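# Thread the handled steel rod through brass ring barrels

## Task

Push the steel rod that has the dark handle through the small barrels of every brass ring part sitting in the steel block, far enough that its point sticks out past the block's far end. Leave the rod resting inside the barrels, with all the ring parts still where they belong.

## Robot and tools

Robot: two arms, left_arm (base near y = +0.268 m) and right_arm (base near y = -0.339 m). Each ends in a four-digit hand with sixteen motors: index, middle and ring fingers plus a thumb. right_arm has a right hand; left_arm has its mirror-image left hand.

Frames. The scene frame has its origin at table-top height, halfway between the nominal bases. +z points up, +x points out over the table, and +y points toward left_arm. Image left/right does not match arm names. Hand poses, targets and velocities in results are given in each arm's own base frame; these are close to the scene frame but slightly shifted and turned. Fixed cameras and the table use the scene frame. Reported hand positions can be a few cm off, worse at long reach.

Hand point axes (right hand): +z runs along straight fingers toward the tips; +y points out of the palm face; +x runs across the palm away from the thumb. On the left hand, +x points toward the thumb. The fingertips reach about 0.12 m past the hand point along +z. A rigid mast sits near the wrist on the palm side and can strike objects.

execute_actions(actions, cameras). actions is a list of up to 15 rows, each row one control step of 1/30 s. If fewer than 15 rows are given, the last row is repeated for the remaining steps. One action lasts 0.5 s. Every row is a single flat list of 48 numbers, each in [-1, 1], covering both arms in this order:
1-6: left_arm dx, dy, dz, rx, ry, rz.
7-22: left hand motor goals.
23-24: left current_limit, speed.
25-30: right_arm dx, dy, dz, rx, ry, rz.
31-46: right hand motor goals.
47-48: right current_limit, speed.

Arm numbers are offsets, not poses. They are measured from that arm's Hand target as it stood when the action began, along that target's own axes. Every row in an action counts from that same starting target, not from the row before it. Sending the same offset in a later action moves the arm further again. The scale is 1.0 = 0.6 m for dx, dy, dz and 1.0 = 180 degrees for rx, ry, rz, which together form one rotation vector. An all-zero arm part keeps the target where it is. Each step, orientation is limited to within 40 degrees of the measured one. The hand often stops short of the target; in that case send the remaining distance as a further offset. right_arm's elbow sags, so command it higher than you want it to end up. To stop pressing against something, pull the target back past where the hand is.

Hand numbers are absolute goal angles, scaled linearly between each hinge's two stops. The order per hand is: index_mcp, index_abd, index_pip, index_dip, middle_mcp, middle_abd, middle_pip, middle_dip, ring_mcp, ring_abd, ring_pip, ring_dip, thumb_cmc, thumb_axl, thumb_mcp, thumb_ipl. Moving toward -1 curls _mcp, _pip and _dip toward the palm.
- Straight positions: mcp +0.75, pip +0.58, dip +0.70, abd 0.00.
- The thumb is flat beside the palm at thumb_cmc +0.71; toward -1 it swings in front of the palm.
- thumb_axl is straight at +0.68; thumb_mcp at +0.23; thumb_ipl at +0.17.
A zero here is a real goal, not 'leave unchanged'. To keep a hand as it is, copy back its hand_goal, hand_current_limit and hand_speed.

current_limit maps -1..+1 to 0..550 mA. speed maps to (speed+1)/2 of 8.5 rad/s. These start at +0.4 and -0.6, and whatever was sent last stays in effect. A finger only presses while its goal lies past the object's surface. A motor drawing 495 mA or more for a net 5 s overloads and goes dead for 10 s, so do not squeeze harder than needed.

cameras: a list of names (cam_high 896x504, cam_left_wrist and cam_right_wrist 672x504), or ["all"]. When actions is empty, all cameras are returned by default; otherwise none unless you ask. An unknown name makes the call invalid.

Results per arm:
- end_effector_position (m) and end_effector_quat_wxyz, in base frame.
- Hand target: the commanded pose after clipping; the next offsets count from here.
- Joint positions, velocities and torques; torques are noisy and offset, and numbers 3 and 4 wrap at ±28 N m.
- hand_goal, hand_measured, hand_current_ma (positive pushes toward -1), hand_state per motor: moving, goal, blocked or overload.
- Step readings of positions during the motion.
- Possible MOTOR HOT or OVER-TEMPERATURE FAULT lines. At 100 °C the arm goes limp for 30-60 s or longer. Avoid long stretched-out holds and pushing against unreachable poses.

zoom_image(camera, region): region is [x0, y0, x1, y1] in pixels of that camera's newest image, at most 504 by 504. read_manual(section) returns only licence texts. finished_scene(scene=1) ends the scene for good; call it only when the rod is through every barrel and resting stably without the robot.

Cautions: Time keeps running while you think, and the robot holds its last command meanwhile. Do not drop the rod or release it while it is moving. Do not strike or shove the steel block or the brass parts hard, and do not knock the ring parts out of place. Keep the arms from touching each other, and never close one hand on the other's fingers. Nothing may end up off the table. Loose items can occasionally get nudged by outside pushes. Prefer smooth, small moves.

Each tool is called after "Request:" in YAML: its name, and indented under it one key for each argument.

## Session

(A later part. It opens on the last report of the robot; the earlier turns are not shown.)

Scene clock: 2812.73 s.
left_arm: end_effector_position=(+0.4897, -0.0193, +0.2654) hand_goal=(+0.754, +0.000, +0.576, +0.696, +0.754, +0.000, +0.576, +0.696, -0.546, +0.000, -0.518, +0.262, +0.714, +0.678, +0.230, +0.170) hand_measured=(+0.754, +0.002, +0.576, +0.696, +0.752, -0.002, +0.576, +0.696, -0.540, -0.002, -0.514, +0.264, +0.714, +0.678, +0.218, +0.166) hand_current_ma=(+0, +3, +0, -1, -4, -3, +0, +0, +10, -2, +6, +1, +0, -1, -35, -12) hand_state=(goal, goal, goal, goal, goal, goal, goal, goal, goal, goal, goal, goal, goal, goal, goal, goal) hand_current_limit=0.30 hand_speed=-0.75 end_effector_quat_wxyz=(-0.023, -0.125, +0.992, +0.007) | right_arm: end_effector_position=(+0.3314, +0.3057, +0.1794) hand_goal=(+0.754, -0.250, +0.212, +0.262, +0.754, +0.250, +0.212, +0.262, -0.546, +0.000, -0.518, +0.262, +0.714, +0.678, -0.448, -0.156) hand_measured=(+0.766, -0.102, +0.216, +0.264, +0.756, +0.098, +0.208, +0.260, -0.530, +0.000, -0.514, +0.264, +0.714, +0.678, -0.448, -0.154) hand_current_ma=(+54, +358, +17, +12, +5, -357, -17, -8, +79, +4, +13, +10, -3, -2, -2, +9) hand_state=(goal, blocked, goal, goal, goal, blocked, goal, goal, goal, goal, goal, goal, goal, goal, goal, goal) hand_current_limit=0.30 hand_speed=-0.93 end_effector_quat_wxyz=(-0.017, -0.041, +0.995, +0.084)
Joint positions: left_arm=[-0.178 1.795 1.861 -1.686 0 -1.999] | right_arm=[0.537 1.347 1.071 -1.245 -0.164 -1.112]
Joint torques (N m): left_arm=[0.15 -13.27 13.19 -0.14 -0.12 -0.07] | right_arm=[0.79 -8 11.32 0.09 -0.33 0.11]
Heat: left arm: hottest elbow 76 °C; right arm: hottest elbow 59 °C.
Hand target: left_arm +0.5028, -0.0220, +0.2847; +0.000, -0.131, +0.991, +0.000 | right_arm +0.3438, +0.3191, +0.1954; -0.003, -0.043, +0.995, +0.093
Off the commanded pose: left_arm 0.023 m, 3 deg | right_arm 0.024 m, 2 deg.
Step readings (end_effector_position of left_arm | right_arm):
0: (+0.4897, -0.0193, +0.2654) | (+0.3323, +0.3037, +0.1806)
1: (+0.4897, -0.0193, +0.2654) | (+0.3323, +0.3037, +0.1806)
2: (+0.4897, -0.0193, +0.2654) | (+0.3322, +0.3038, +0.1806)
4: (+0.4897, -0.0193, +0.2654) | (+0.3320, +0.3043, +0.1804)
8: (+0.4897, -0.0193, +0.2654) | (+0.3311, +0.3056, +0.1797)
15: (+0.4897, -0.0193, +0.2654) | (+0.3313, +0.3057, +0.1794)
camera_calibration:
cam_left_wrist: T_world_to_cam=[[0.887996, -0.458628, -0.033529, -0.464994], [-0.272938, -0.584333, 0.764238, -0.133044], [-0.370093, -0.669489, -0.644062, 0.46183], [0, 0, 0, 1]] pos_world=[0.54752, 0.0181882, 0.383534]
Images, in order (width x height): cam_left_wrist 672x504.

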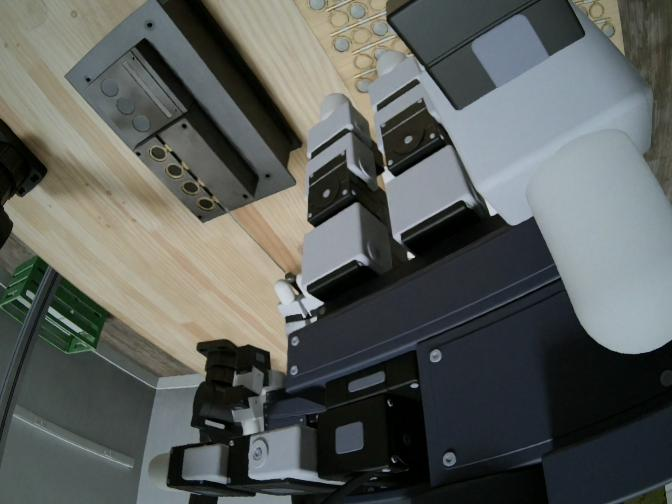

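Request:
execute_actions:
  actions: []
  cameras: ["cam_high","cam_right_wrist"]

Request:
zoom_image:
  camera: "cam_high"
  region: [300, 130, 460, 250]

Scene clock: 2828.47 s.
left_arm: end_effector_position=(+0.4897, -0.0193, +0.2654) hand_goal=(+0.754, +0.000, +0.576, +0.696, +0.754, +0.000, +0.576, +0.696, -0.546, +0.000, -0.518, +0.262, +0.714, +0.678, +0.230, +0.170) hand_measured=(+0.754, +0.002, +0.576, +0.696, +0.752, -0.002, +0.576, +0.696, -0.540, -0.002, -0.514, +0.264, +0.714, +0.678, +0.218, +0.166) hand_current_ma=(+0, +3, +0, -1, -4, -3, +0, +0, +10, -2, +6, +1, +0, -1, -35, -12) hand_state=(goal, goal, goal, goal, goal, goal, goal, goal, goal, goal, goal, goal, goal, goal, goal, goal) hand_current_limit=0.30 hand_speed=-0.75 end_effector_quat_wxyz=(-0.023, -0.125, +0.992, +0.007) | right_arm: end_effector_position=(+0.3314, +0.3057, +0.1794) hand_goal=(+0.754, -0.250, +0.212, +0.262, +0.754, +0.250, +0.212, +0.262, -0.546, +0.000, -0.518, +0.262, +0.714, +0.678, -0.448, -0.156) hand_measured=(+0.766, -0.102, +0.216, +0.264, +0.756, +0.098, +0.208, +0.260, -0.530, +0.000, -0.514, +0.264, +0.714, +0.678, -0.448, -0.154) hand_current_ma=(+54, +358, +17, +12, +5, -357, -17, -8, +79, +4, +13, +10, -3, -2, -2, +9) hand_state=(goal, blocked, goal, goal, goal, blocked, goal, goal, goal, goal, goal, goal, goal, goal, goal, goal) hand_current_limit=0.30 hand_speed=-0.93 end_effector_quat_wxyz=(-0.017, -0.041, +0.995, +0.084)
Joint positions: left_arm=[-0.178 1.795 1.861 -1.686 0 -1.999] | right_arm=[0.537 1.347 1.071 -1.245 -0.164 -1.112]
Joint velocities: within noise
Joint torques (N m): left_arm=[-0.26 -13.1 13.19 -0.14 -0.11 -0.08] | right_arm=[0.73 -8 11.33 0.09 -0.33 0.14]
Heat: left arm: hottest elbow 76 °C; right arm: hottest elbow 61 °C.
Hand target: left_arm +0.5028, -0.0220, +0.2847; +0.000, -0.131, +0.991, +0.000 | right_arm +0.3438, +0.3191, +0.1954; -0.003, -0.043, +0.995, +0.093
Off the commanded pose: left_arm 0.023 m, 3 deg | right_arm 0.024 m, 2 deg.
camera_calibration:
cam_right_wrist: T_world_to_cam=[[0.752966, 0.653795, 0.0747961, -0.42646], [0.520793, -0.661521, 0.539597, -0.106461], [0.402265, -0.367345, -0.838594, 0.253428], [0, 0, 0, 1]] pos_world=[0.274608, 0.301487, 0.301867]
Images, in order (width x height): cam_high 896x504, cam_right_wrist 672x504.

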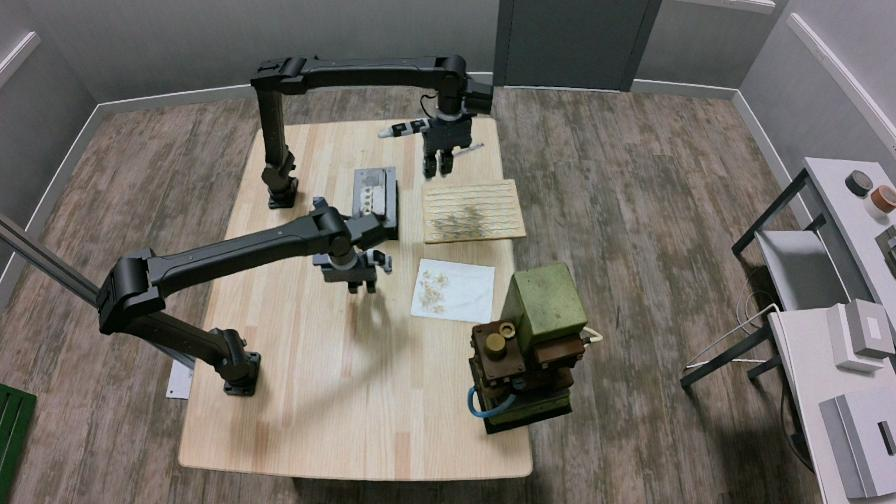

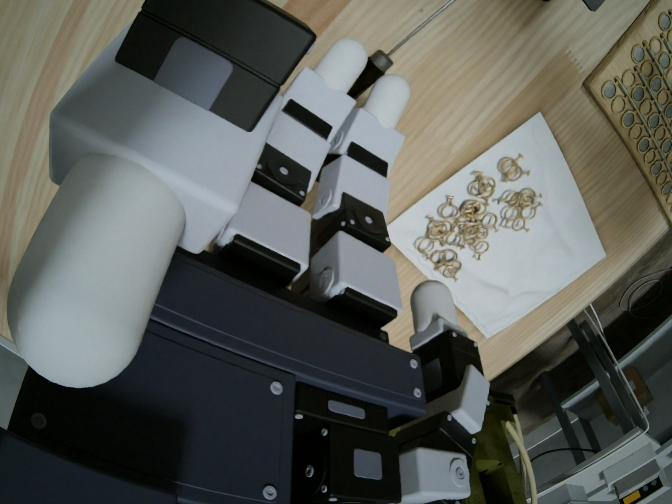

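Scaled by 3.150 from the camera's 896x504 image, which has a finer 1280x720 frame.

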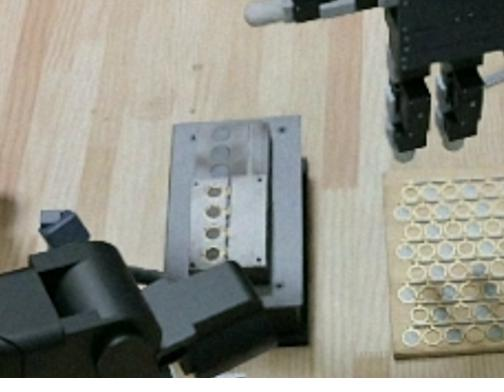

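Request:
zoom_image:
  camera: "cam_right_wrist"
  region: [300, 0, 460, 120]

Scaled by 3.150 from the camera's 672x504 image, which has a finer 960x720 frame.

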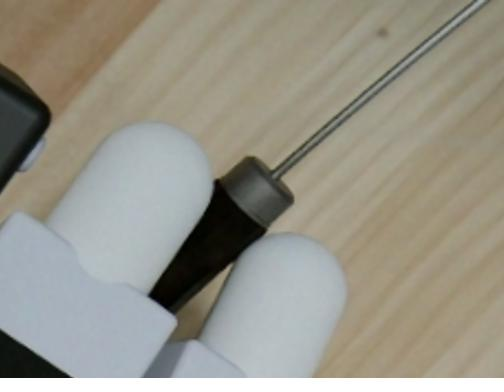

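Request:
execute_actions:
  actions:
    - [[0,0,0,0,0,0,0.754,0,0.576,0.696,0.754,0,0.576,0.696,-0.547,0,-0.519,0.261,0.714,0.678,0.23,0.17,0.3,-0.75,0,0.005,0.0008,0,0,0,0.754,-0.25,0.212,0.261,0.754,0.25,0.212,0.261,-0.547,0,-0.519,0.261,0.714,0.678,-0.449,-0.157,0.3,-0.93]]
  cameras: ["cam_left_wrist","cam_right_wrist"]

Request:
zoom_image:
  camera: "cam_right_wrist"
  region: [300, 0, 460, 120]

Request:
zoom_image:
  camera: "cam_left_wrist"
  region: [200, 190, 320, 310]

Request:
zoom_image:
  camera: "cam_left_wrist"
  region: [196, 178, 236, 218]

Scene clock: 2837.00 s.
left_arm: end_effector_position=(+0.4897, -0.0193, +0.2654) hand_goal=(+0.754, +0.000, +0.576, +0.696, +0.754, +0.000, +0.576, +0.696, -0.546, +0.000, -0.518, +0.262, +0.714, +0.678, +0.230, +0.170) hand_measured=(+0.754, +0.002, +0.576, +0.696, +0.752, -0.002, +0.576, +0.696, -0.540, -0.002, -0.514, +0.264, +0.714, +0.678, +0.218, +0.166) hand_current_ma=(+0, +3, +0, -1, -4, -3, +0, +0, +10, -2, +6, +1, +0, -1, -35, -12) hand_state=(goal, goal, goal, goal, goal, goal, goal, goal, goal, goal, goal, goal, goal, goal, goal, goal) hand_current_limit=0.30 hand_speed=-0.75 end_effector_quat_wxyz=(-0.023, -0.125, +0.992, +0.007) | right_arm: end_effector_position=(+0.3309, +0.3070, +0.1778) hand_goal=(+0.754, -0.250, +0.212, +0.262, +0.754, +0.250, +0.212, +0.262, -0.546, +0.000, -0.518, +0.262, +0.714, +0.678, -0.448, -0.156) hand_measured=(+0.768, -0.102, +0.218, +0.264, +0.758, +0.098, +0.210, +0.260, -0.530, +0.000, -0.514, +0.264, +0.714, +0.678, -0.448, -0.154) hand_current_ma=(+68, +357, +22, +12, +18, -357, -10, -8, +79, +4, +13, +10, -3, -2, -2, +9) hand_state=(goal, blocked, goal, goal, goal, blocked, goal, goal, goal, goal, goal, goal, goal, goal, goal, goal) hand_current_limit=0.30 hand_speed=-0.93 end_effector_quat_wxyz=(-0.019, -0.039, +0.996, +0.082)
Joint positions: left_arm=[-0.178 1.795 1.861 -1.686 0 -1.999] | right_arm=[0.542 1.35 1.071 -1.245 -0.162 -1.104]
Joint torques (N m): left_arm=[-0.03 -12.86 13.3 -0.21 -0.1 -0.07] | right_arm=[0.97 -8 11.54 0.12 -0.42 0.13]
Heat: left arm: hottest elbow 76 °C; right arm: hottest elbow 61 °C.
Hand target: left_arm +0.5028, -0.0220, +0.2847; +0.000, -0.131, +0.991, +0.000 | right_arm +0.3435, +0.3222, +0.1954; -0.003, -0.043, +0.995, +0.093
Off the commanded pose: left_arm 0.023 m, 3 deg | right_arm 0.026 m, 2 deg.
Step readings (end_effector_position of left_arm | right_arm):
0: (+0.4897, -0.0193, +0.2654) | (+0.3314, +0.3057, +0.1794)
1: (+0.4897, -0.0193, +0.2654) | (+0.3314, +0.3057, +0.1794)
2: (+0.4897, -0.0193, +0.2654) | (+0.3314, +0.3057, +0.1794)
4: (+0.4897, -0.0193, +0.2654) | (+0.3312, +0.3061, +0.1791)
8: (+0.4897, -0.0193, +0.2654) | (+0.3308, +0.3067, +0.1783)
15: (+0.4897, -0.0193, +0.2654) | (+0.3308, +0.3070, +0.1778)
camera_calibration:
cam_left_wrist: T_world_to_cam=[[0.887996, -0.458628, -0.033529, -0.464994], [-0.272938, -0.584333, 0.764238, -0.133044], [-0.370093, -0.669489, -0.644062, 0.46183], [0, 0, 0, 1]] pos_world=[0.54752, 0.0181882, 0.383534]
cam_right_wrist: T_world_to_cam=[[0.755145, 0.651793, 0.070157, -0.426017], [0.520327, -0.661027, 0.540651, -0.104688], [0.398768, -0.371765, -0.838317, 0.255244], [0, 0, 0, 1]] pos_world=[0.274394, 0.303364, 0.300463]
Images, in order (width x height): cam_left_wrist 672x504, cam_right_wrist 672x504.

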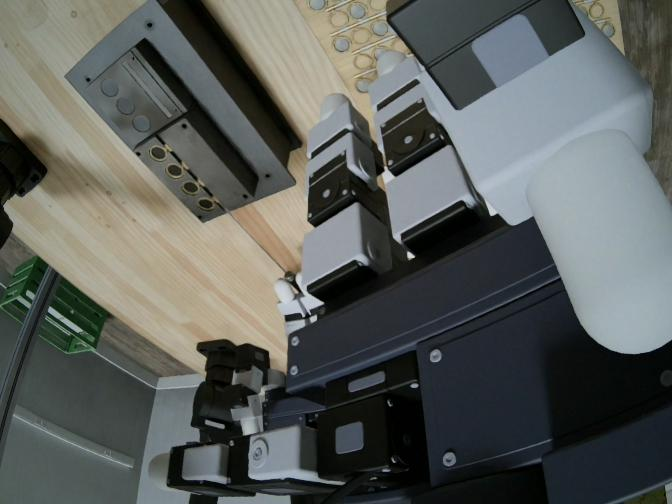

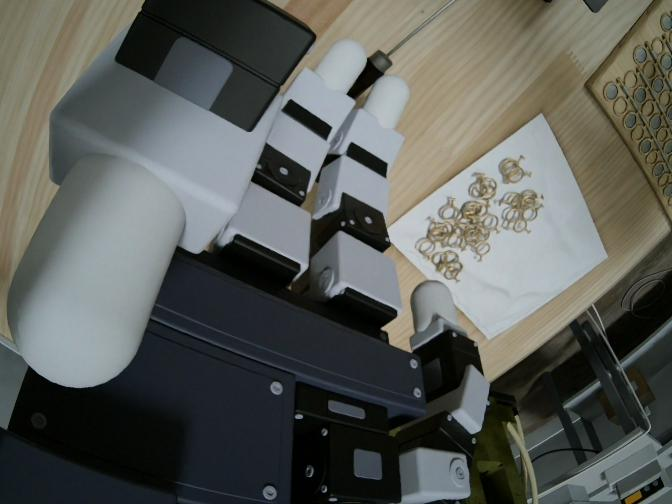

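Scaled by 3.150 from the camera's 672x504 image, which has a finer 960x720 frame.

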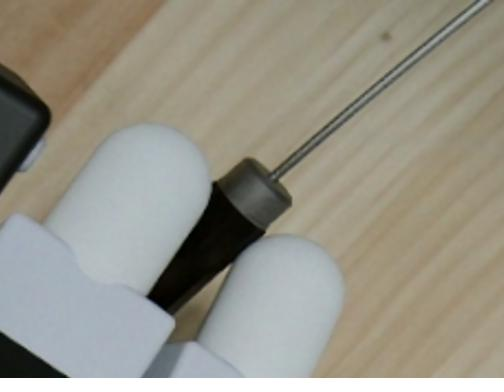

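Scaled by 4.200 from the camera's 672x504 image, which has a finer 960x720 frame.

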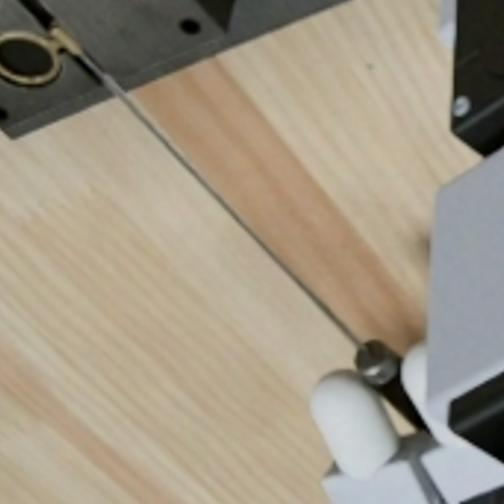

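Scaled by 12.600 from the camera's 672x504 image, which has a finer 960x720 frame.

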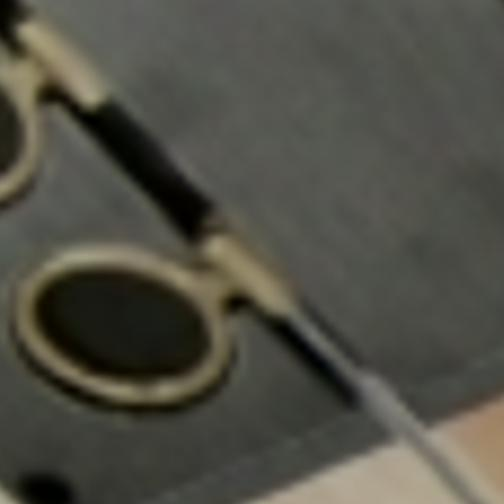

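Request:
execute_actions:
  actions:
    - [[0,0,0,0,0,0,0.754,0,0.576,0.696,0.754,0,0.576,0.696,-0.547,0,-0.519,0.261,0.714,0.678,0.23,0.17,0.3,-0.75,0,0,-0.007,0,0,0,0.754,-0.25,0.212,0.261,0.754,0.25,0.212,0.261,-0.547,0,-0.519,0.261,0.714,0.678,-0.449,-0.157,0.3,-0.93]]
  cameras: ["cam_left_wrist","cam_right_wrist"]

Request:
zoom_image:
  camera: "cam_right_wrist"
  region: [300, 0, 460, 120]

Request:
zoom_image:
  camera: "cam_left_wrist"
  region: [200, 190, 320, 310]

Request:
zoom_image:
  camera: "cam_left_wrist"
  region: [196, 178, 236, 218]

Scene clock: 2883.03 s.
left_arm: end_effector_position=(+0.4897, -0.0193, +0.2654) hand_goal=(+0.754, +0.000, +0.576, +0.696, +0.754, +0.000, +0.576, +0.696, -0.546, +0.000, -0.518, +0.262, +0.714, +0.678, +0.230, +0.170) hand_measured=(+0.754, +0.002, +0.576, +0.696, +0.752, -0.002, +0.576, +0.696, -0.540, -0.002, -0.514, +0.264, +0.714, +0.678, +0.218, +0.166) hand_current_ma=(+0, +3, +0, -1, -4, -3, +0, +0, +10, -2, +6, +1, +0, -1, -35, -12) hand_state=(goal, goal, goal, goal, goal, goal, goal, goal, goal, goal, goal, goal, goal, goal, goal, goal) hand_current_limit=0.30 hand_speed=-0.75 end_effector_quat_wxyz=(-0.023, -0.125, +0.992, +0.007) | right_arm: end_effector_position=(+0.3334, +0.3099, +0.1837) hand_goal=(+0.754, -0.250, +0.212, +0.262, +0.754, +0.250, +0.212, +0.262, -0.546, +0.000, -0.518, +0.262, +0.714, +0.678, -0.448, -0.156) hand_measured=(+0.768, -0.102, +0.218, +0.264, +0.758, +0.098, +0.210, +0.260, -0.530, +0.000, -0.514, +0.264, +0.714, +0.678, -0.448, -0.154) hand_current_ma=(+66, +358, +25, +12, +21, -357, -8, -8, +79, +4, +13, +10, -3, -2, -2, +9) hand_state=(goal, blocked, goal, goal, goal, blocked, goal, goal, goal, goal, goal, goal, goal, goal, goal, goal) hand_current_limit=0.30 hand_speed=-0.93 end_effector_quat_wxyz=(-0.014, -0.041, +0.995, +0.085)
Joint positions: left_arm=[-0.178 1.795 1.861 -1.686 0 -1.999] | right_arm=[0.545 1.35 1.085 -1.247 -0.162 -1.104]
Joint torques (N m): left_arm=[0.09 -12.98 13.18 -0.12 -0.1 -0.07] | right_arm=[0.56 -8.35 11.19 -0.16 -0.4 0.12]
Heat: left arm: hottest elbow 76 °C; right arm: hottest elbow 64 °C.
Hand target: left_arm +0.5028, -0.0220, +0.2847; +0.000, -0.131, +0.991, +0.000 | right_arm +0.3436, +0.3213, +0.1995; -0.003, -0.043, +0.995, +0.093
Off the commanded pose: left_arm 0.023 m, 3 deg | right_arm 0.022 m, 2 deg.
Step readings (end_effector_position of left_arm | right_arm):
0: (+0.4897, -0.0193, +0.2654) | (+0.3309, +0.3070, +0.1778)
1: (+0.4897, -0.0193, +0.2654) | (+0.3309, +0.3070, +0.1778)
2: (+0.4897, -0.0193, +0.2654) | (+0.3311, +0.3070, +0.1781)
4: (+0.4897, -0.0193, +0.2654) | (+0.3315, +0.3072, +0.1788)
8: (+0.4897, -0.0193, +0.2654) | (+0.3330, +0.3082, +0.1816)
15: (+0.4897, -0.0193, +0.2654) | (+0.3334, +0.3099, +0.1837)
camera_calibration:
cam_left_wrist: T_world_to_cam=[[0.887996, -0.458628, -0.033529, -0.464994], [-0.272938, -0.584333, 0.764238, -0.133044], [-0.370093, -0.669489, -0.644062, 0.46183], [0, 0, 0, 1]] pos_world=[0.54752, 0.0181882, 0.383534]
cam_right_wrist: T_world_to_cam=[[0.752656, 0.653407, 0.081047, -0.431992], [0.516986, -0.662715, 0.541788, -0.105763], [0.407719, -0.365879, -0.836599, 0.255047], [0, 0, 0, 1]] pos_world=[0.275832, 0.305493, 0.305685]
Images, in order (width x height): cam_left_wrist 672x504, cam_right_wrist 672x504.

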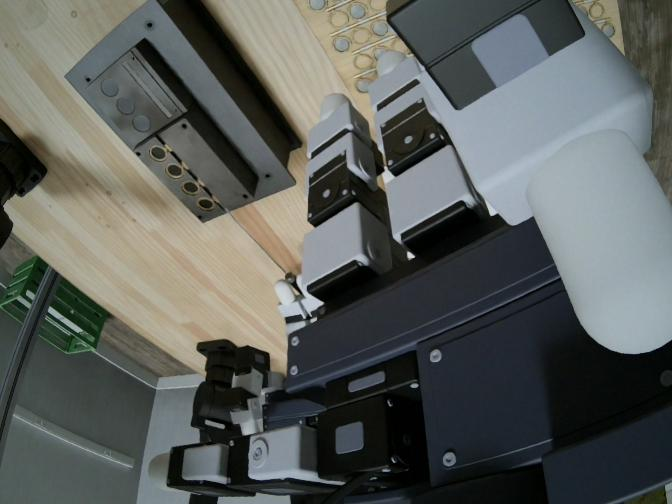

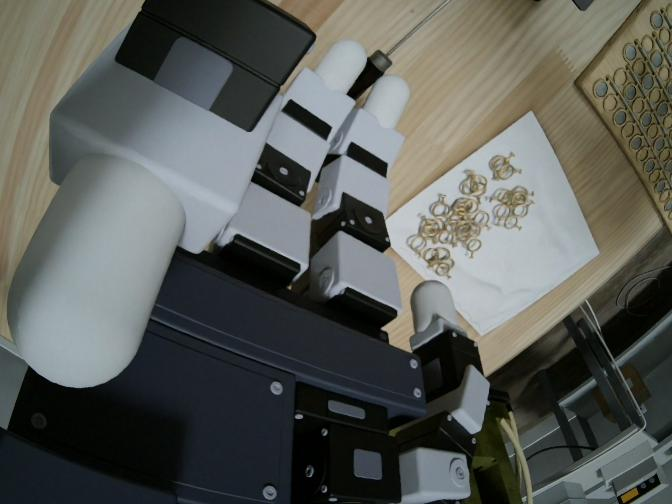

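Scaled by 3.150 from the camera's 672x504 image, which has a finer 960x720 frame.

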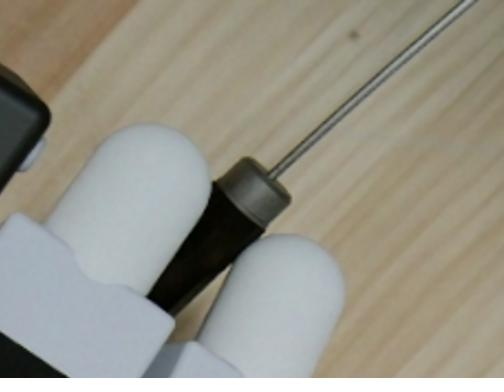

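Scaled by 4.200 from the camera's 672x504 image, which has a finer 960x720 frame.

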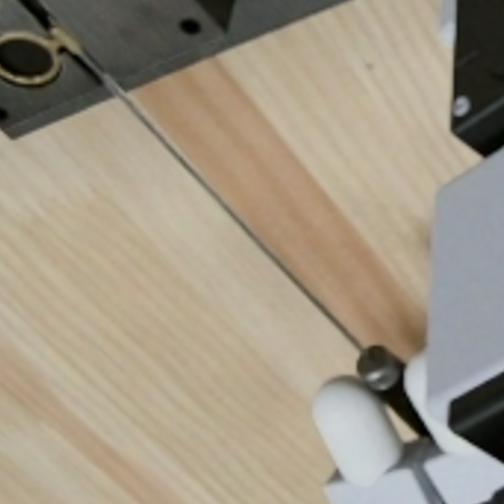

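Scaled by 12.600 from the camera's 672x504 image, which has a finer 960x720 frame.

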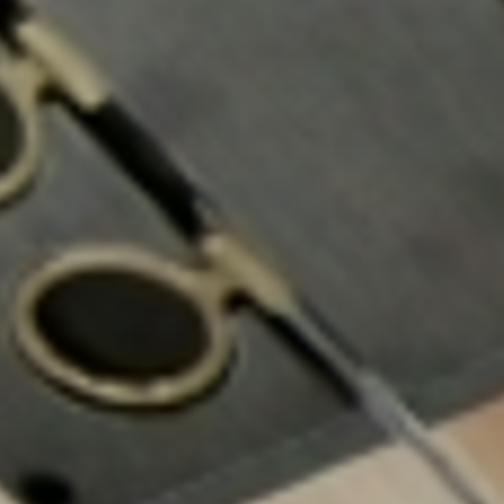

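Request:
zoom_image:
  camera: "cam_left_wrist"
  region: [200, 182, 220, 202]

Scaled by 25.200 from the camera's 672x504 image, which has a finer 960x720 frame.

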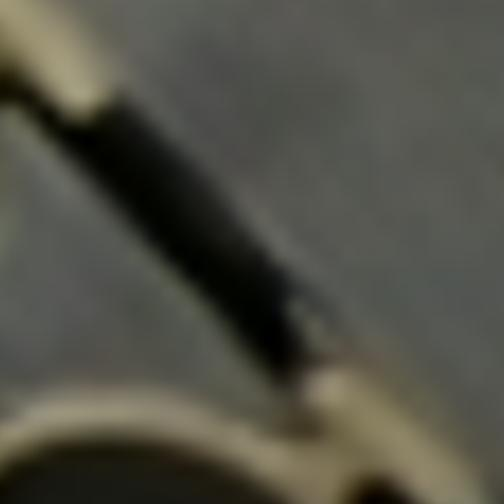

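Request:
execute_actions:
  actions:
    - [[0,0,0,0,0,0,0.754,0,0.576,0.696,0.754,0,0.576,0.696,-0.547,0,-0.519,0.261,0.714,0.678,0.23,0.17,0.3,-0.75,0.004,0.004,0.004,0,0,0,0.754,-0.25,0.212,0.261,0.754,0.25,0.212,0.261,-0.547,0,-0.519,0.261,0.714,0.678,-0.449,-0.157,0.3,-0.93]]
  cameras: ["cam_left_wrist","cam_right_wrist"]

Request:
zoom_image:
  camera: "cam_right_wrist"
  region: [300, 0, 460, 120]

Request:
zoom_image:
  camera: "cam_left_wrist"
  region: [200, 182, 220, 202]

Scene clock: 2891.10 s.
left_arm: end_effector_position=(+0.4897, -0.0193, +0.2654) hand_goal=(+0.754, +0.000, +0.576, +0.696, +0.754, +0.000, +0.576, +0.696, -0.546, +0.000, -0.518, +0.262, +0.714, +0.678, +0.230, +0.170) hand_measured=(+0.754, +0.002, +0.576, +0.696, +0.752, -0.002, +0.576, +0.696, -0.540, -0.002, -0.514, +0.264, +0.714, +0.678, +0.218, +0.166) hand_current_ma=(+0, +3, +0, -1, -4, -3, +0, +0, +10, -2, +6, +1, +0, -1, -35, -12) hand_state=(goal, goal, goal, goal, goal, goal, goal, goal, goal, goal, goal, goal, goal, goal, goal, goal) hand_current_limit=0.30 hand_speed=-0.75 end_effector_quat_wxyz=(-0.023, -0.125, +0.992, +0.007) | right_arm: end_effector_position=(+0.3329, +0.3110, +0.1835) hand_goal=(+0.754, -0.250, +0.212, +0.262, +0.754, +0.250, +0.212, +0.262, -0.546, +0.000, -0.518, +0.262, +0.714, +0.678, -0.448, -0.156) hand_measured=(+0.768, -0.102, +0.218, +0.264, +0.760, +0.098, +0.210, +0.260, -0.530, +0.000, -0.514, +0.264, +0.714, +0.678, -0.448, -0.154) hand_current_ma=(+73, +358, +26, +12, +29, -357, -6, -8, +79, +4, +13, +10, -3, -2, -2, +9) hand_state=(goal, blocked, goal, goal, goal, blocked, goal, goal, goal, goal, goal, goal, goal, goal, goal, goal) hand_current_limit=0.30 hand_speed=-0.93 end_effector_quat_wxyz=(-0.014, -0.039, +0.996, +0.084)
Joint positions: left_arm=[-0.178 1.795 1.861 -1.686 0 -1.999] | right_arm=[0.549 1.35 1.085 -1.247 -0.16 -1.096]
Joint torques (N m): left_arm=[0.21 -12.92 13.19 -0.16 -0.1 -0.07] | right_arm=[0.97 -8.35 10.73 0.06 -0.44 0.15]
Heat: left arm: hottest elbow 76 °C; right arm: hottest elbow 63 °C.
Hand target: left_arm +0.5028, -0.0220, +0.2847; +0.000, -0.131, +0.991, +0.000 | right_arm +0.3409, +0.3239, +0.1976; -0.003, -0.043, +0.995, +0.093
Off the commanded pose: left_arm 0.023 m, 3 deg | right_arm 0.021 m, 2 deg.
Step readings (end_effector_position of left_arm | right_arm):
0: (+0.4897, -0.0193, +0.2654) | (+0.3334, +0.3099, +0.1837)
1: (+0.4897, -0.0193, +0.2654) | (+0.3334, +0.3099, +0.1837)
2: (+0.4897, -0.0193, +0.2654) | (+0.3333, +0.3100, +0.1837)
4: (+0.4897, -0.0193, +0.2654) | (+0.3331, +0.3104, +0.1836)
8: (+0.4897, -0.0193, +0.2654) | (+0.3328, +0.3109, +0.1835)
15: (+0.4897, -0.0193, +0.2654) | (+0.3329, +0.3110, +0.1835)
camera_calibration:
cam_left_wrist: T_world_to_cam=[[0.887996, -0.458628, -0.033529, -0.464994], [-0.272938, -0.584333, 0.764238, -0.133044], [-0.370093, -0.669489, -0.644062, 0.46183], [0, 0, 0, 1]] pos_world=[0.54752, 0.0181882, 0.383534]
cam_right_wrist: T_world_to_cam=[[0.754964, 0.650912, 0.0796411, -0.432088], [0.514956, -0.663659, 0.542565, -0.103904], [0.406017, -0.368605, -0.83623, 0.256866], [0, 0, 0, 1]] pos_world=[0.275425, 0.306976, 0.305585]
Images, in order (width x height): cam_left_wrist 672x504, cam_right_wrist 672x504.

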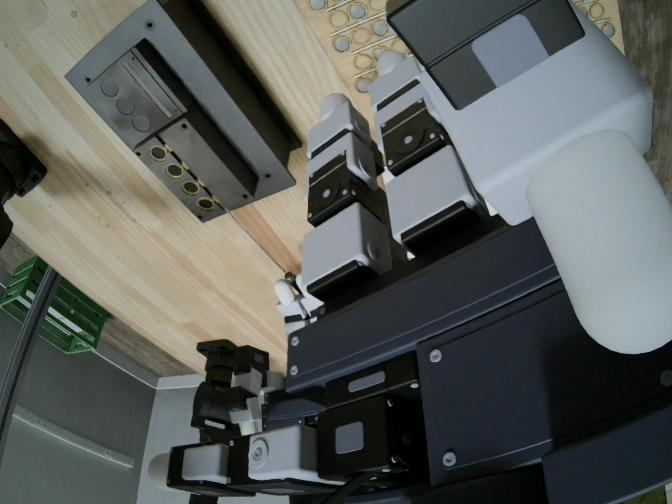

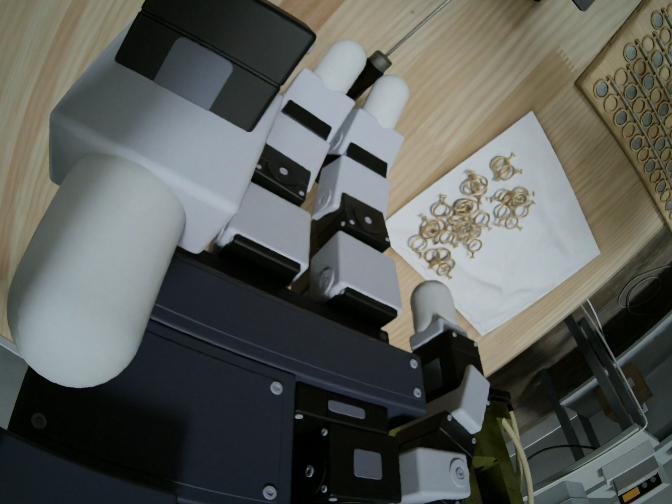

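Scaled by 3.150 from the camera's 672x504 image, which has a finer 960x720 frame.

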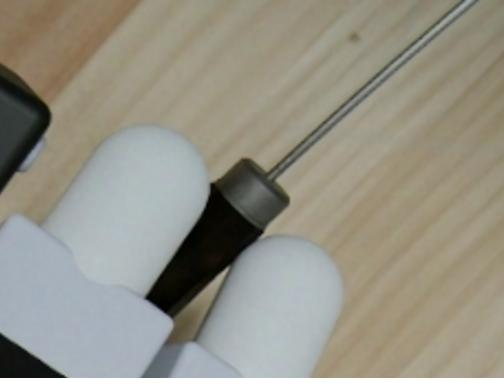

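Scaled by 25.200 from the camera's 672x504 image, which has a finer 960x720 frame.

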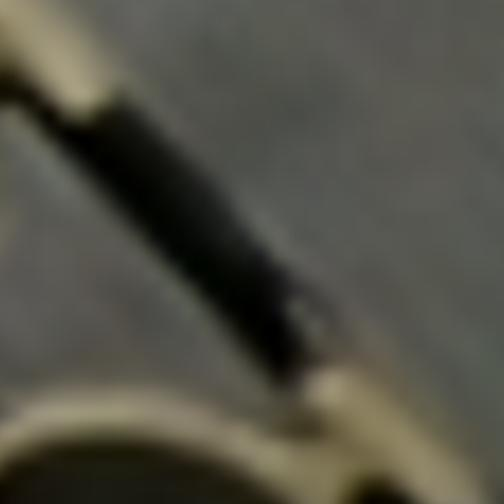

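Request:
execute_actions:
  actions:
    - [[0,0,0,0,0,0,0.754,0,0.576,0.696,0.754,0,0.576,0.696,-0.547,0,-0.519,0.261,0.714,0.678,0.23,0.17,0.3,-0.75,0.007,0.006,0.001,0,0,0,0.754,-0.25,0.212,0.261,0.754,0.25,0.212,0.261,-0.547,0,-0.519,0.261,0.714,0.678,-0.449,-0.157,0.3,-0.93]]
  cameras: ["cam_left_wrist","cam_right_wrist"]

Request:
zoom_image:
  camera: "cam_right_wrist"
  region: [300, 0, 460, 120]

Request:
zoom_image:
  camera: "cam_left_wrist"
  region: [200, 182, 220, 202]

Scene clock: 2899.73 s.
left_arm: end_effector_position=(+0.4897, -0.0193, +0.2654) hand_goal=(+0.754, +0.000, +0.576, +0.696, +0.754, +0.000, +0.576, +0.696, -0.546, +0.000, -0.518, +0.262, +0.714, +0.678, +0.230, +0.170) hand_measured=(+0.754, +0.002, +0.576, +0.696, +0.752, -0.002, +0.576, +0.696, -0.540, -0.002, -0.514, +0.264, +0.714, +0.678, +0.218, +0.166) hand_current_ma=(+0, +3, +0, -1, -4, -3, +0, +0, +10, -2, +6, +1, +0, -1, -35, -12) hand_state=(goal, goal, goal, goal, goal, goal, goal, goal, goal, goal, goal, goal, goal, goal, goal, goal) hand_current_limit=0.30 hand_speed=-0.75 end_effector_quat_wxyz=(-0.023, -0.125, +0.992, +0.007) | right_arm: end_effector_position=(+0.3318, +0.3131, +0.1829) hand_goal=(+0.754, -0.250, +0.212, +0.262, +0.754, +0.250, +0.212, +0.262, -0.546, +0.000, -0.518, +0.262, +0.714, +0.678, -0.448, -0.156) hand_measured=(+0.776, -0.102, +0.222, +0.264, +0.768, +0.098, +0.214, +0.260, -0.530, +0.000, -0.514, +0.264, +0.714, +0.678, -0.448, -0.154) hand_current_ma=(+109, +358, +43, +12, +64, -357, +8, -8, +79, +4, +13, +10, -3, -2, -2, +9) hand_state=(blocked, blocked, goal, goal, goal, blocked, goal, goal, goal, goal, goal, goal, goal, goal, goal, goal) hand_current_limit=0.30 hand_speed=-0.93 end_effector_quat_wxyz=(-0.014, -0.036, +0.996, +0.081)
Joint positions: left_arm=[-0.178 1.795 1.861 -1.686 0 -1.999] | right_arm=[0.558 1.35 1.085 -1.247 -0.154 -1.081]
Joint torques (N m): left_arm=[0.15 -12.92 13.19 -0.13 -0.09 -0.06] | right_arm=[1.38 -8.76 10.36 0.12 -0.65 0.13]
Heat: left arm: hottest elbow 76 °C; right arm: hottest elbow 63 °C.
Hand target: left_arm +0.5028, -0.0220, +0.2847; +0.000, -0.131, +0.991, +0.000 | right_arm +0.3364, +0.3272, +0.1977; -0.003, -0.043, +0.995, +0.093
Off the commanded pose: left_arm 0.023 m, 3 deg | right_arm 0.021 m, 2 deg.
Step readings (end_effector_position of left_arm | right_arm):
0: (+0.4897, -0.0193, +0.2654) | (+0.3329, +0.3110, +0.1835)
1: (+0.4897, -0.0193, +0.2654) | (+0.3330, +0.3110, +0.1835)
2: (+0.4897, -0.0193, +0.2654) | (+0.3329, +0.3110, +0.1834)
4: (+0.4897, -0.0193, +0.2654) | (+0.3325, +0.3116, +0.1832)
8: (+0.4897, -0.0193, +0.2654) | (+0.3316, +0.3130, +0.1829)
15: (+0.4897, -0.0193, +0.2654) | (+0.3317, +0.3131, +0.1829)
camera_calibration:
cam_left_wrist: T_world_to_cam=[[0.887996, -0.458628, -0.033529, -0.464994], [-0.272938, -0.584333, 0.764238, -0.133044], [-0.370093, -0.669489, -0.644062, 0.46183], [0, 0, 0, 1]] pos_world=[0.54752, 0.0181882, 0.383534]
cam_right_wrist: T_world_to_cam=[[0.758699, 0.646927, 0.0765637, -0.431897], [0.51079, -0.66371, 0.546427, -0.100899], [0.404314, -0.375465, -0.834, 0.259944], [0, 0, 0, 1]] pos_world=[0.274119, 0.310039, 0.304995]
Images, in order (width x height): cam_left_wrist 672x504, cam_right_wrist 672x504.

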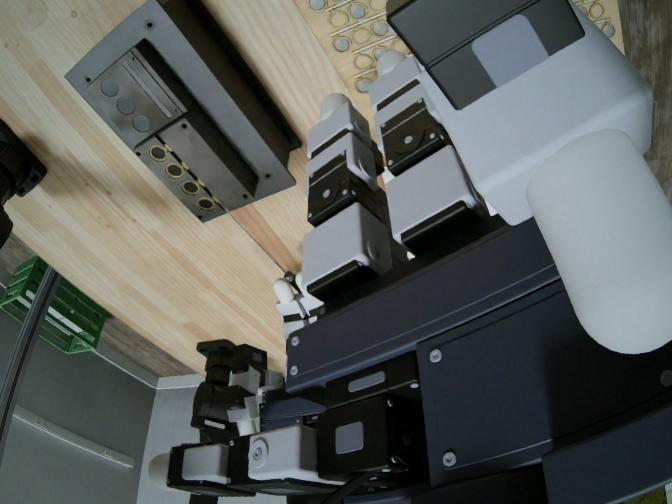

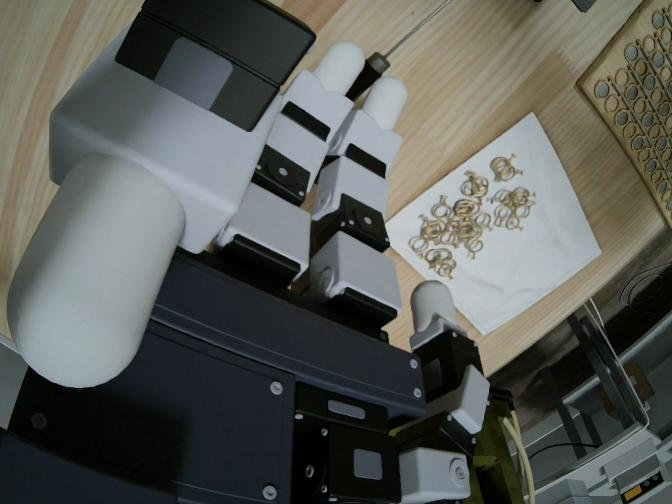

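Scaled by 3.150 from the camera's 672x504 image, which has a finer 960x720 frame.

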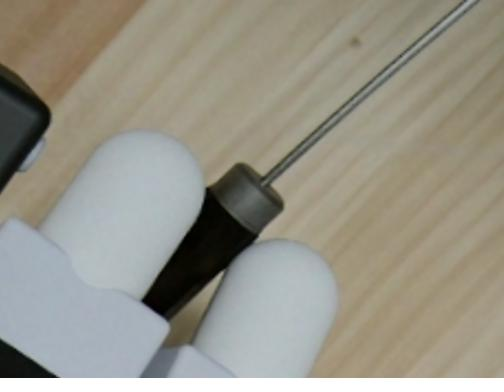

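Scaled by 25.200 from the camera's 672x504 image, which has a finer 960x720 frame.

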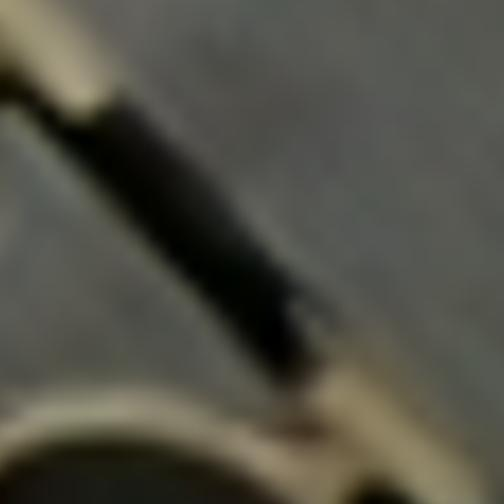

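Request:
execute_actions:
  actions:
    - [[0,0,0,0,0,0,0.754,0,0.576,0.696,0.754,0,0.576,0.696,-0.547,0,-0.519,0.261,0.714,0.678,0.23,0.17,0.3,-0.75,0.002,0,-0.006,0,0,0,0.754,-0.25,0.212,0.261,0.754,0.25,0.212,0.261,-0.547,0,-0.519,0.261,0.714,0.678,-0.449,-0.157,0.3,-0.93]]
  cameras: ["cam_left_wrist"]

Request:
zoom_image:
  camera: "cam_left_wrist"
  region: [196, 178, 236, 218]

Scene clock: 2933.13 s.
left_arm: end_effector_position=(+0.4897, -0.0193, +0.2654) hand_goal=(+0.754, +0.000, +0.576, +0.696, +0.754, +0.000, +0.576, +0.696, -0.546, +0.000, -0.518, +0.262, +0.714, +0.678, +0.230, +0.170) hand_measured=(+0.754, +0.002, +0.576, +0.696, +0.752, -0.002, +0.576, +0.696, -0.540, -0.002, -0.514, +0.264, +0.714, +0.678, +0.218, +0.166) hand_current_ma=(+0, +3, +0, -1, -4, -3, +0, +0, +10, -2, +6, +1, +0, -1, -35, -12) hand_state=(goal, goal, goal, goal, goal, goal, goal, goal, goal, goal, goal, goal, goal, goal, goal, goal) hand_current_limit=0.30 hand_speed=-0.75 end_effector_quat_wxyz=(-0.023, -0.125, +0.992, +0.007) | right_arm: end_effector_position=(+0.3313, +0.3130, +0.1827) hand_goal=(+0.754, -0.250, +0.212, +0.262, +0.754, +0.250, +0.212, +0.262, -0.546, +0.000, -0.518, +0.262, +0.714, +0.678, -0.448, -0.156) hand_measured=(+0.776, -0.102, +0.222, +0.264, +0.768, +0.098, +0.214, +0.260, -0.530, +0.000, -0.514, +0.264, +0.714, +0.678, -0.448, -0.154) hand_current_ma=(+109, +358, +43, +12, +64, -357, +8, -8, +79, +4, +13, +10, -3, -2, -2, +9) hand_state=(blocked, blocked, goal, goal, goal, blocked, goal, goal, goal, goal, goal, goal, goal, goal, goal, goal) hand_current_limit=0.30 hand_speed=-0.93 end_effector_quat_wxyz=(-0.015, -0.036, +0.996, +0.081)
Joint positions: left_arm=[-0.178 1.795 1.861 -1.686 0 -1.999] | right_arm=[0.559 1.35 1.085 -1.25 -0.154 -1.08]
Joint torques (N m): left_arm=[0.15 -12.98 13.26 -0.13 -0.11 -0.07] | right_arm=[1.26 -9.29 10.62 -0.17 -0.64 0.11]
Heat: left arm: hottest elbow 76 °C; right arm: hottest elbow 62 °C.
Hand target: left_arm +0.5028, -0.0220, +0.2847; +0.000, -0.131, +0.991, +0.000 | right_arm +0.3353, +0.3264, +0.2012; -0.003, -0.043, +0.995, +0.093
Off the commanded pose: left_arm 0.023 m, 3 deg | right_arm 0.023 m, 2 deg.
Step readings (end_effector_position of left_arm | right_arm):
0: (+0.4897, -0.0193, +0.2654) | (+0.3318, +0.3131, +0.1829)
1: (+0.4897, -0.0193, +0.2654) | (+0.3318, +0.3131, +0.1829)
2: (+0.4897, -0.0193, +0.2654) | (+0.3318, +0.3131, +0.1829)
4: (+0.4897, -0.0193, +0.2654) | (+0.3317, +0.3130, +0.1828)
8: (+0.4897, -0.0193, +0.2654) | (+0.3313, +0.3130, +0.1827)
15: (+0.4897, -0.0193, +0.2654) | (+0.3314, +0.3130, +0.1827)
camera_calibration:
cam_left_wrist: T_world_to_cam=[[0.887996, -0.458628, -0.033529, -0.464994], [-0.272938, -0.584333, 0.764238, -0.133044], [-0.370093, -0.669489, -0.644062, 0.46183], [0, 0, 0, 1]] pos_world=[0.54752, 0.0181882, 0.383534]
Images, in order (width x height): cam_left_wrist 672x504.

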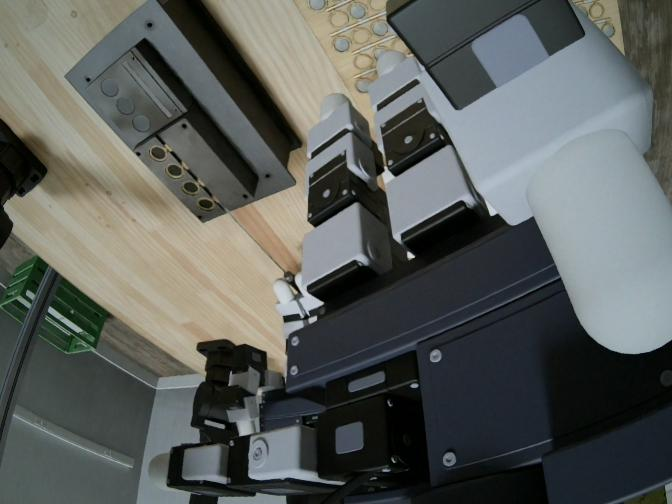

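Scaled by 12.600 from the camera's 672x504 image, which has a finer 960x720 frame.

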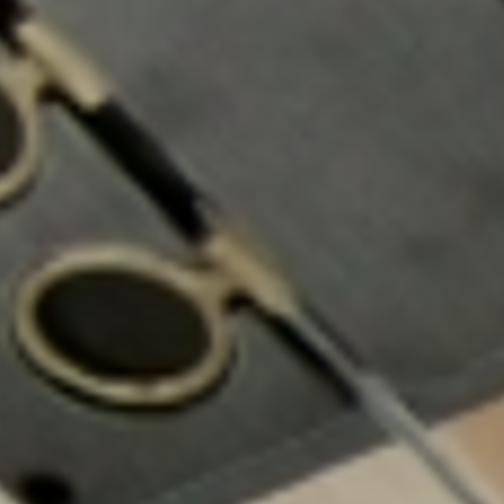

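Request:
execute_actions:
  actions:
    - [[0,0,0,0,0,0,0.754,0,0.576,0.696,0.754,0,0.576,0.696,-0.547,0,-0.519,0.261,0.714,0.678,0.23,0.17,0.3,-0.75,0,0.001,-0.009,0,0,0,0.754,-0.25,0.212,0.261,0.754,0.25,0.212,0.261,-0.547,0,-0.519,0.261,0.714,0.678,-0.449,-0.157,0.3,-0.93]]
  cameras: ["cam_left_wrist"]

Request:
zoom_image:
  camera: "cam_left_wrist"
  region: [200, 182, 220, 202]

Scene clock: 2937.50 s.
left_arm: end_effector_position=(+0.4897, -0.0193, +0.2654) hand_goal=(+0.754, +0.000, +0.576, +0.696, +0.754, +0.000, +0.576, +0.696, -0.546, +0.000, -0.518, +0.262, +0.714, +0.678, +0.230, +0.170) hand_measured=(+0.754, +0.002, +0.576, +0.696, +0.752, -0.002, +0.576, +0.696, -0.540, -0.002, -0.514, +0.264, +0.714, +0.678, +0.218, +0.166) hand_current_ma=(+0, +3, +0, -1, -4, -3, +0, +0, +10, -2, +6, +1, +0, -1, -35, -12) hand_state=(goal, goal, goal, goal, goal, goal, goal, goal, goal, goal, goal, goal, goal, goal, goal, goal) hand_current_limit=0.30 hand_speed=-0.75 end_effector_quat_wxyz=(-0.023, -0.125, +0.992, +0.007) | right_arm: end_effector_position=(+0.3305, +0.3128, +0.1840) hand_goal=(+0.754, -0.250, +0.212, +0.262, +0.754, +0.250, +0.212, +0.262, -0.546, +0.000, -0.518, +0.262, +0.714, +0.678, -0.448, -0.156) hand_measured=(+0.776, -0.102, +0.222, +0.264, +0.766, +0.100, +0.214, +0.260, -0.530, +0.000, -0.514, +0.264, +0.714, +0.678, -0.448, -0.154) hand_current_ma=(+109, +358, +43, +12, +60, -357, +8, -8, +79, +4, +13, +10, -3, -2, -2, +9) hand_state=(blocked, blocked, goal, goal, goal, blocked, goal, goal, goal, goal, goal, goal, goal, goal, goal, goal) hand_current_limit=0.30 hand_speed=-0.93 end_effector_quat_wxyz=(-0.017, -0.036, +0.996, +0.079)
Joint positions: left_arm=[-0.178 1.795 1.861 -1.686 0 -1.999] | right_arm=[0.559 1.35 1.089 -1.259 -0.154 -1.079]
Joint torques (N m): left_arm=[-0.15 -12.86 13.22 -0.21 -0.11 -0.07] | right_arm=[1.14 -9.58 11.06 -0.35 -0.64 0.09]
Heat: left arm: hottest elbow 76 °C; right arm: hottest elbow 62 °C.
Hand target: left_arm +0.5028, -0.0220, +0.2847; +0.000, -0.131, +0.991, +0.000 | right_arm +0.3354, +0.3260, +0.2066; -0.003, -0.043, +0.995, +0.093
Off the commanded pose: left_arm 0.023 m, 3 deg | right_arm 0.027 m, 2 deg.
Step readings (end_effector_position of left_arm | right_arm):
0: (+0.4897, -0.0193, +0.2654) | (+0.3313, +0.3130, +0.1827)
1: (+0.4897, -0.0193, +0.2654) | (+0.3313, +0.3130, +0.1827)
2: (+0.4897, -0.0193, +0.2654) | (+0.3312, +0.3129, +0.1826)
4: (+0.4897, -0.0193, +0.2654) | (+0.3306, +0.3127, +0.1825)
8: (+0.4897, -0.0193, +0.2654) | (+0.3306, +0.3128, +0.1835)
15: (+0.4897, -0.0193, +0.2654) | (+0.3304, +0.3128, +0.1838)
camera_calibration:
cam_left_wrist: T_world_to_cam=[[0.887996, -0.458628, -0.033529, -0.464994], [-0.272938, -0.584333, 0.764238, -0.133044], [-0.370093, -0.669489, -0.644062, 0.46183], [0, 0, 0, 1]] pos_world=[0.54752, 0.0181882, 0.383534]
Images, in order (width x height): cam_left_wrist 672x504.

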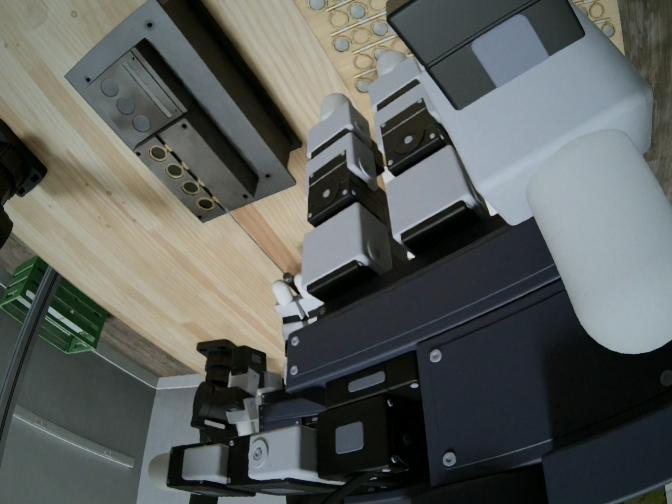

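Scaled by 25.200 from the camera's 672x504 image, which has a finer 960x720 frame.

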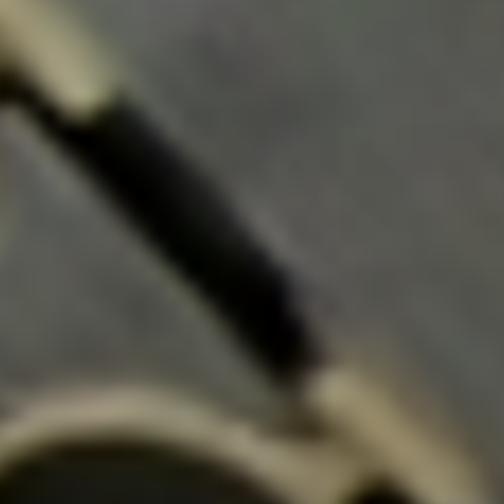

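Request:
zoom_image:
  camera: "cam_left_wrist"
  region: [216, 202, 300, 286]

Scaled by 6.000 from the camera's 672x504 image, which has a finer 960x720 frame.

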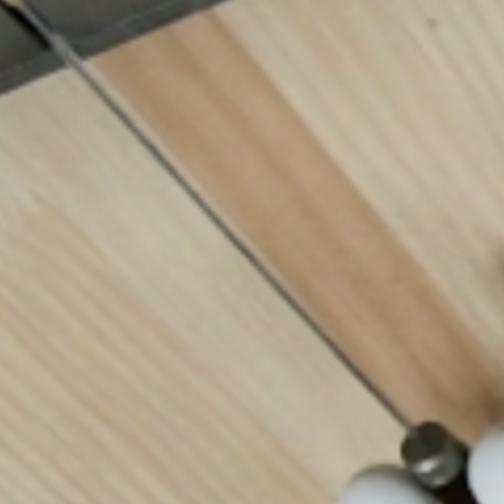

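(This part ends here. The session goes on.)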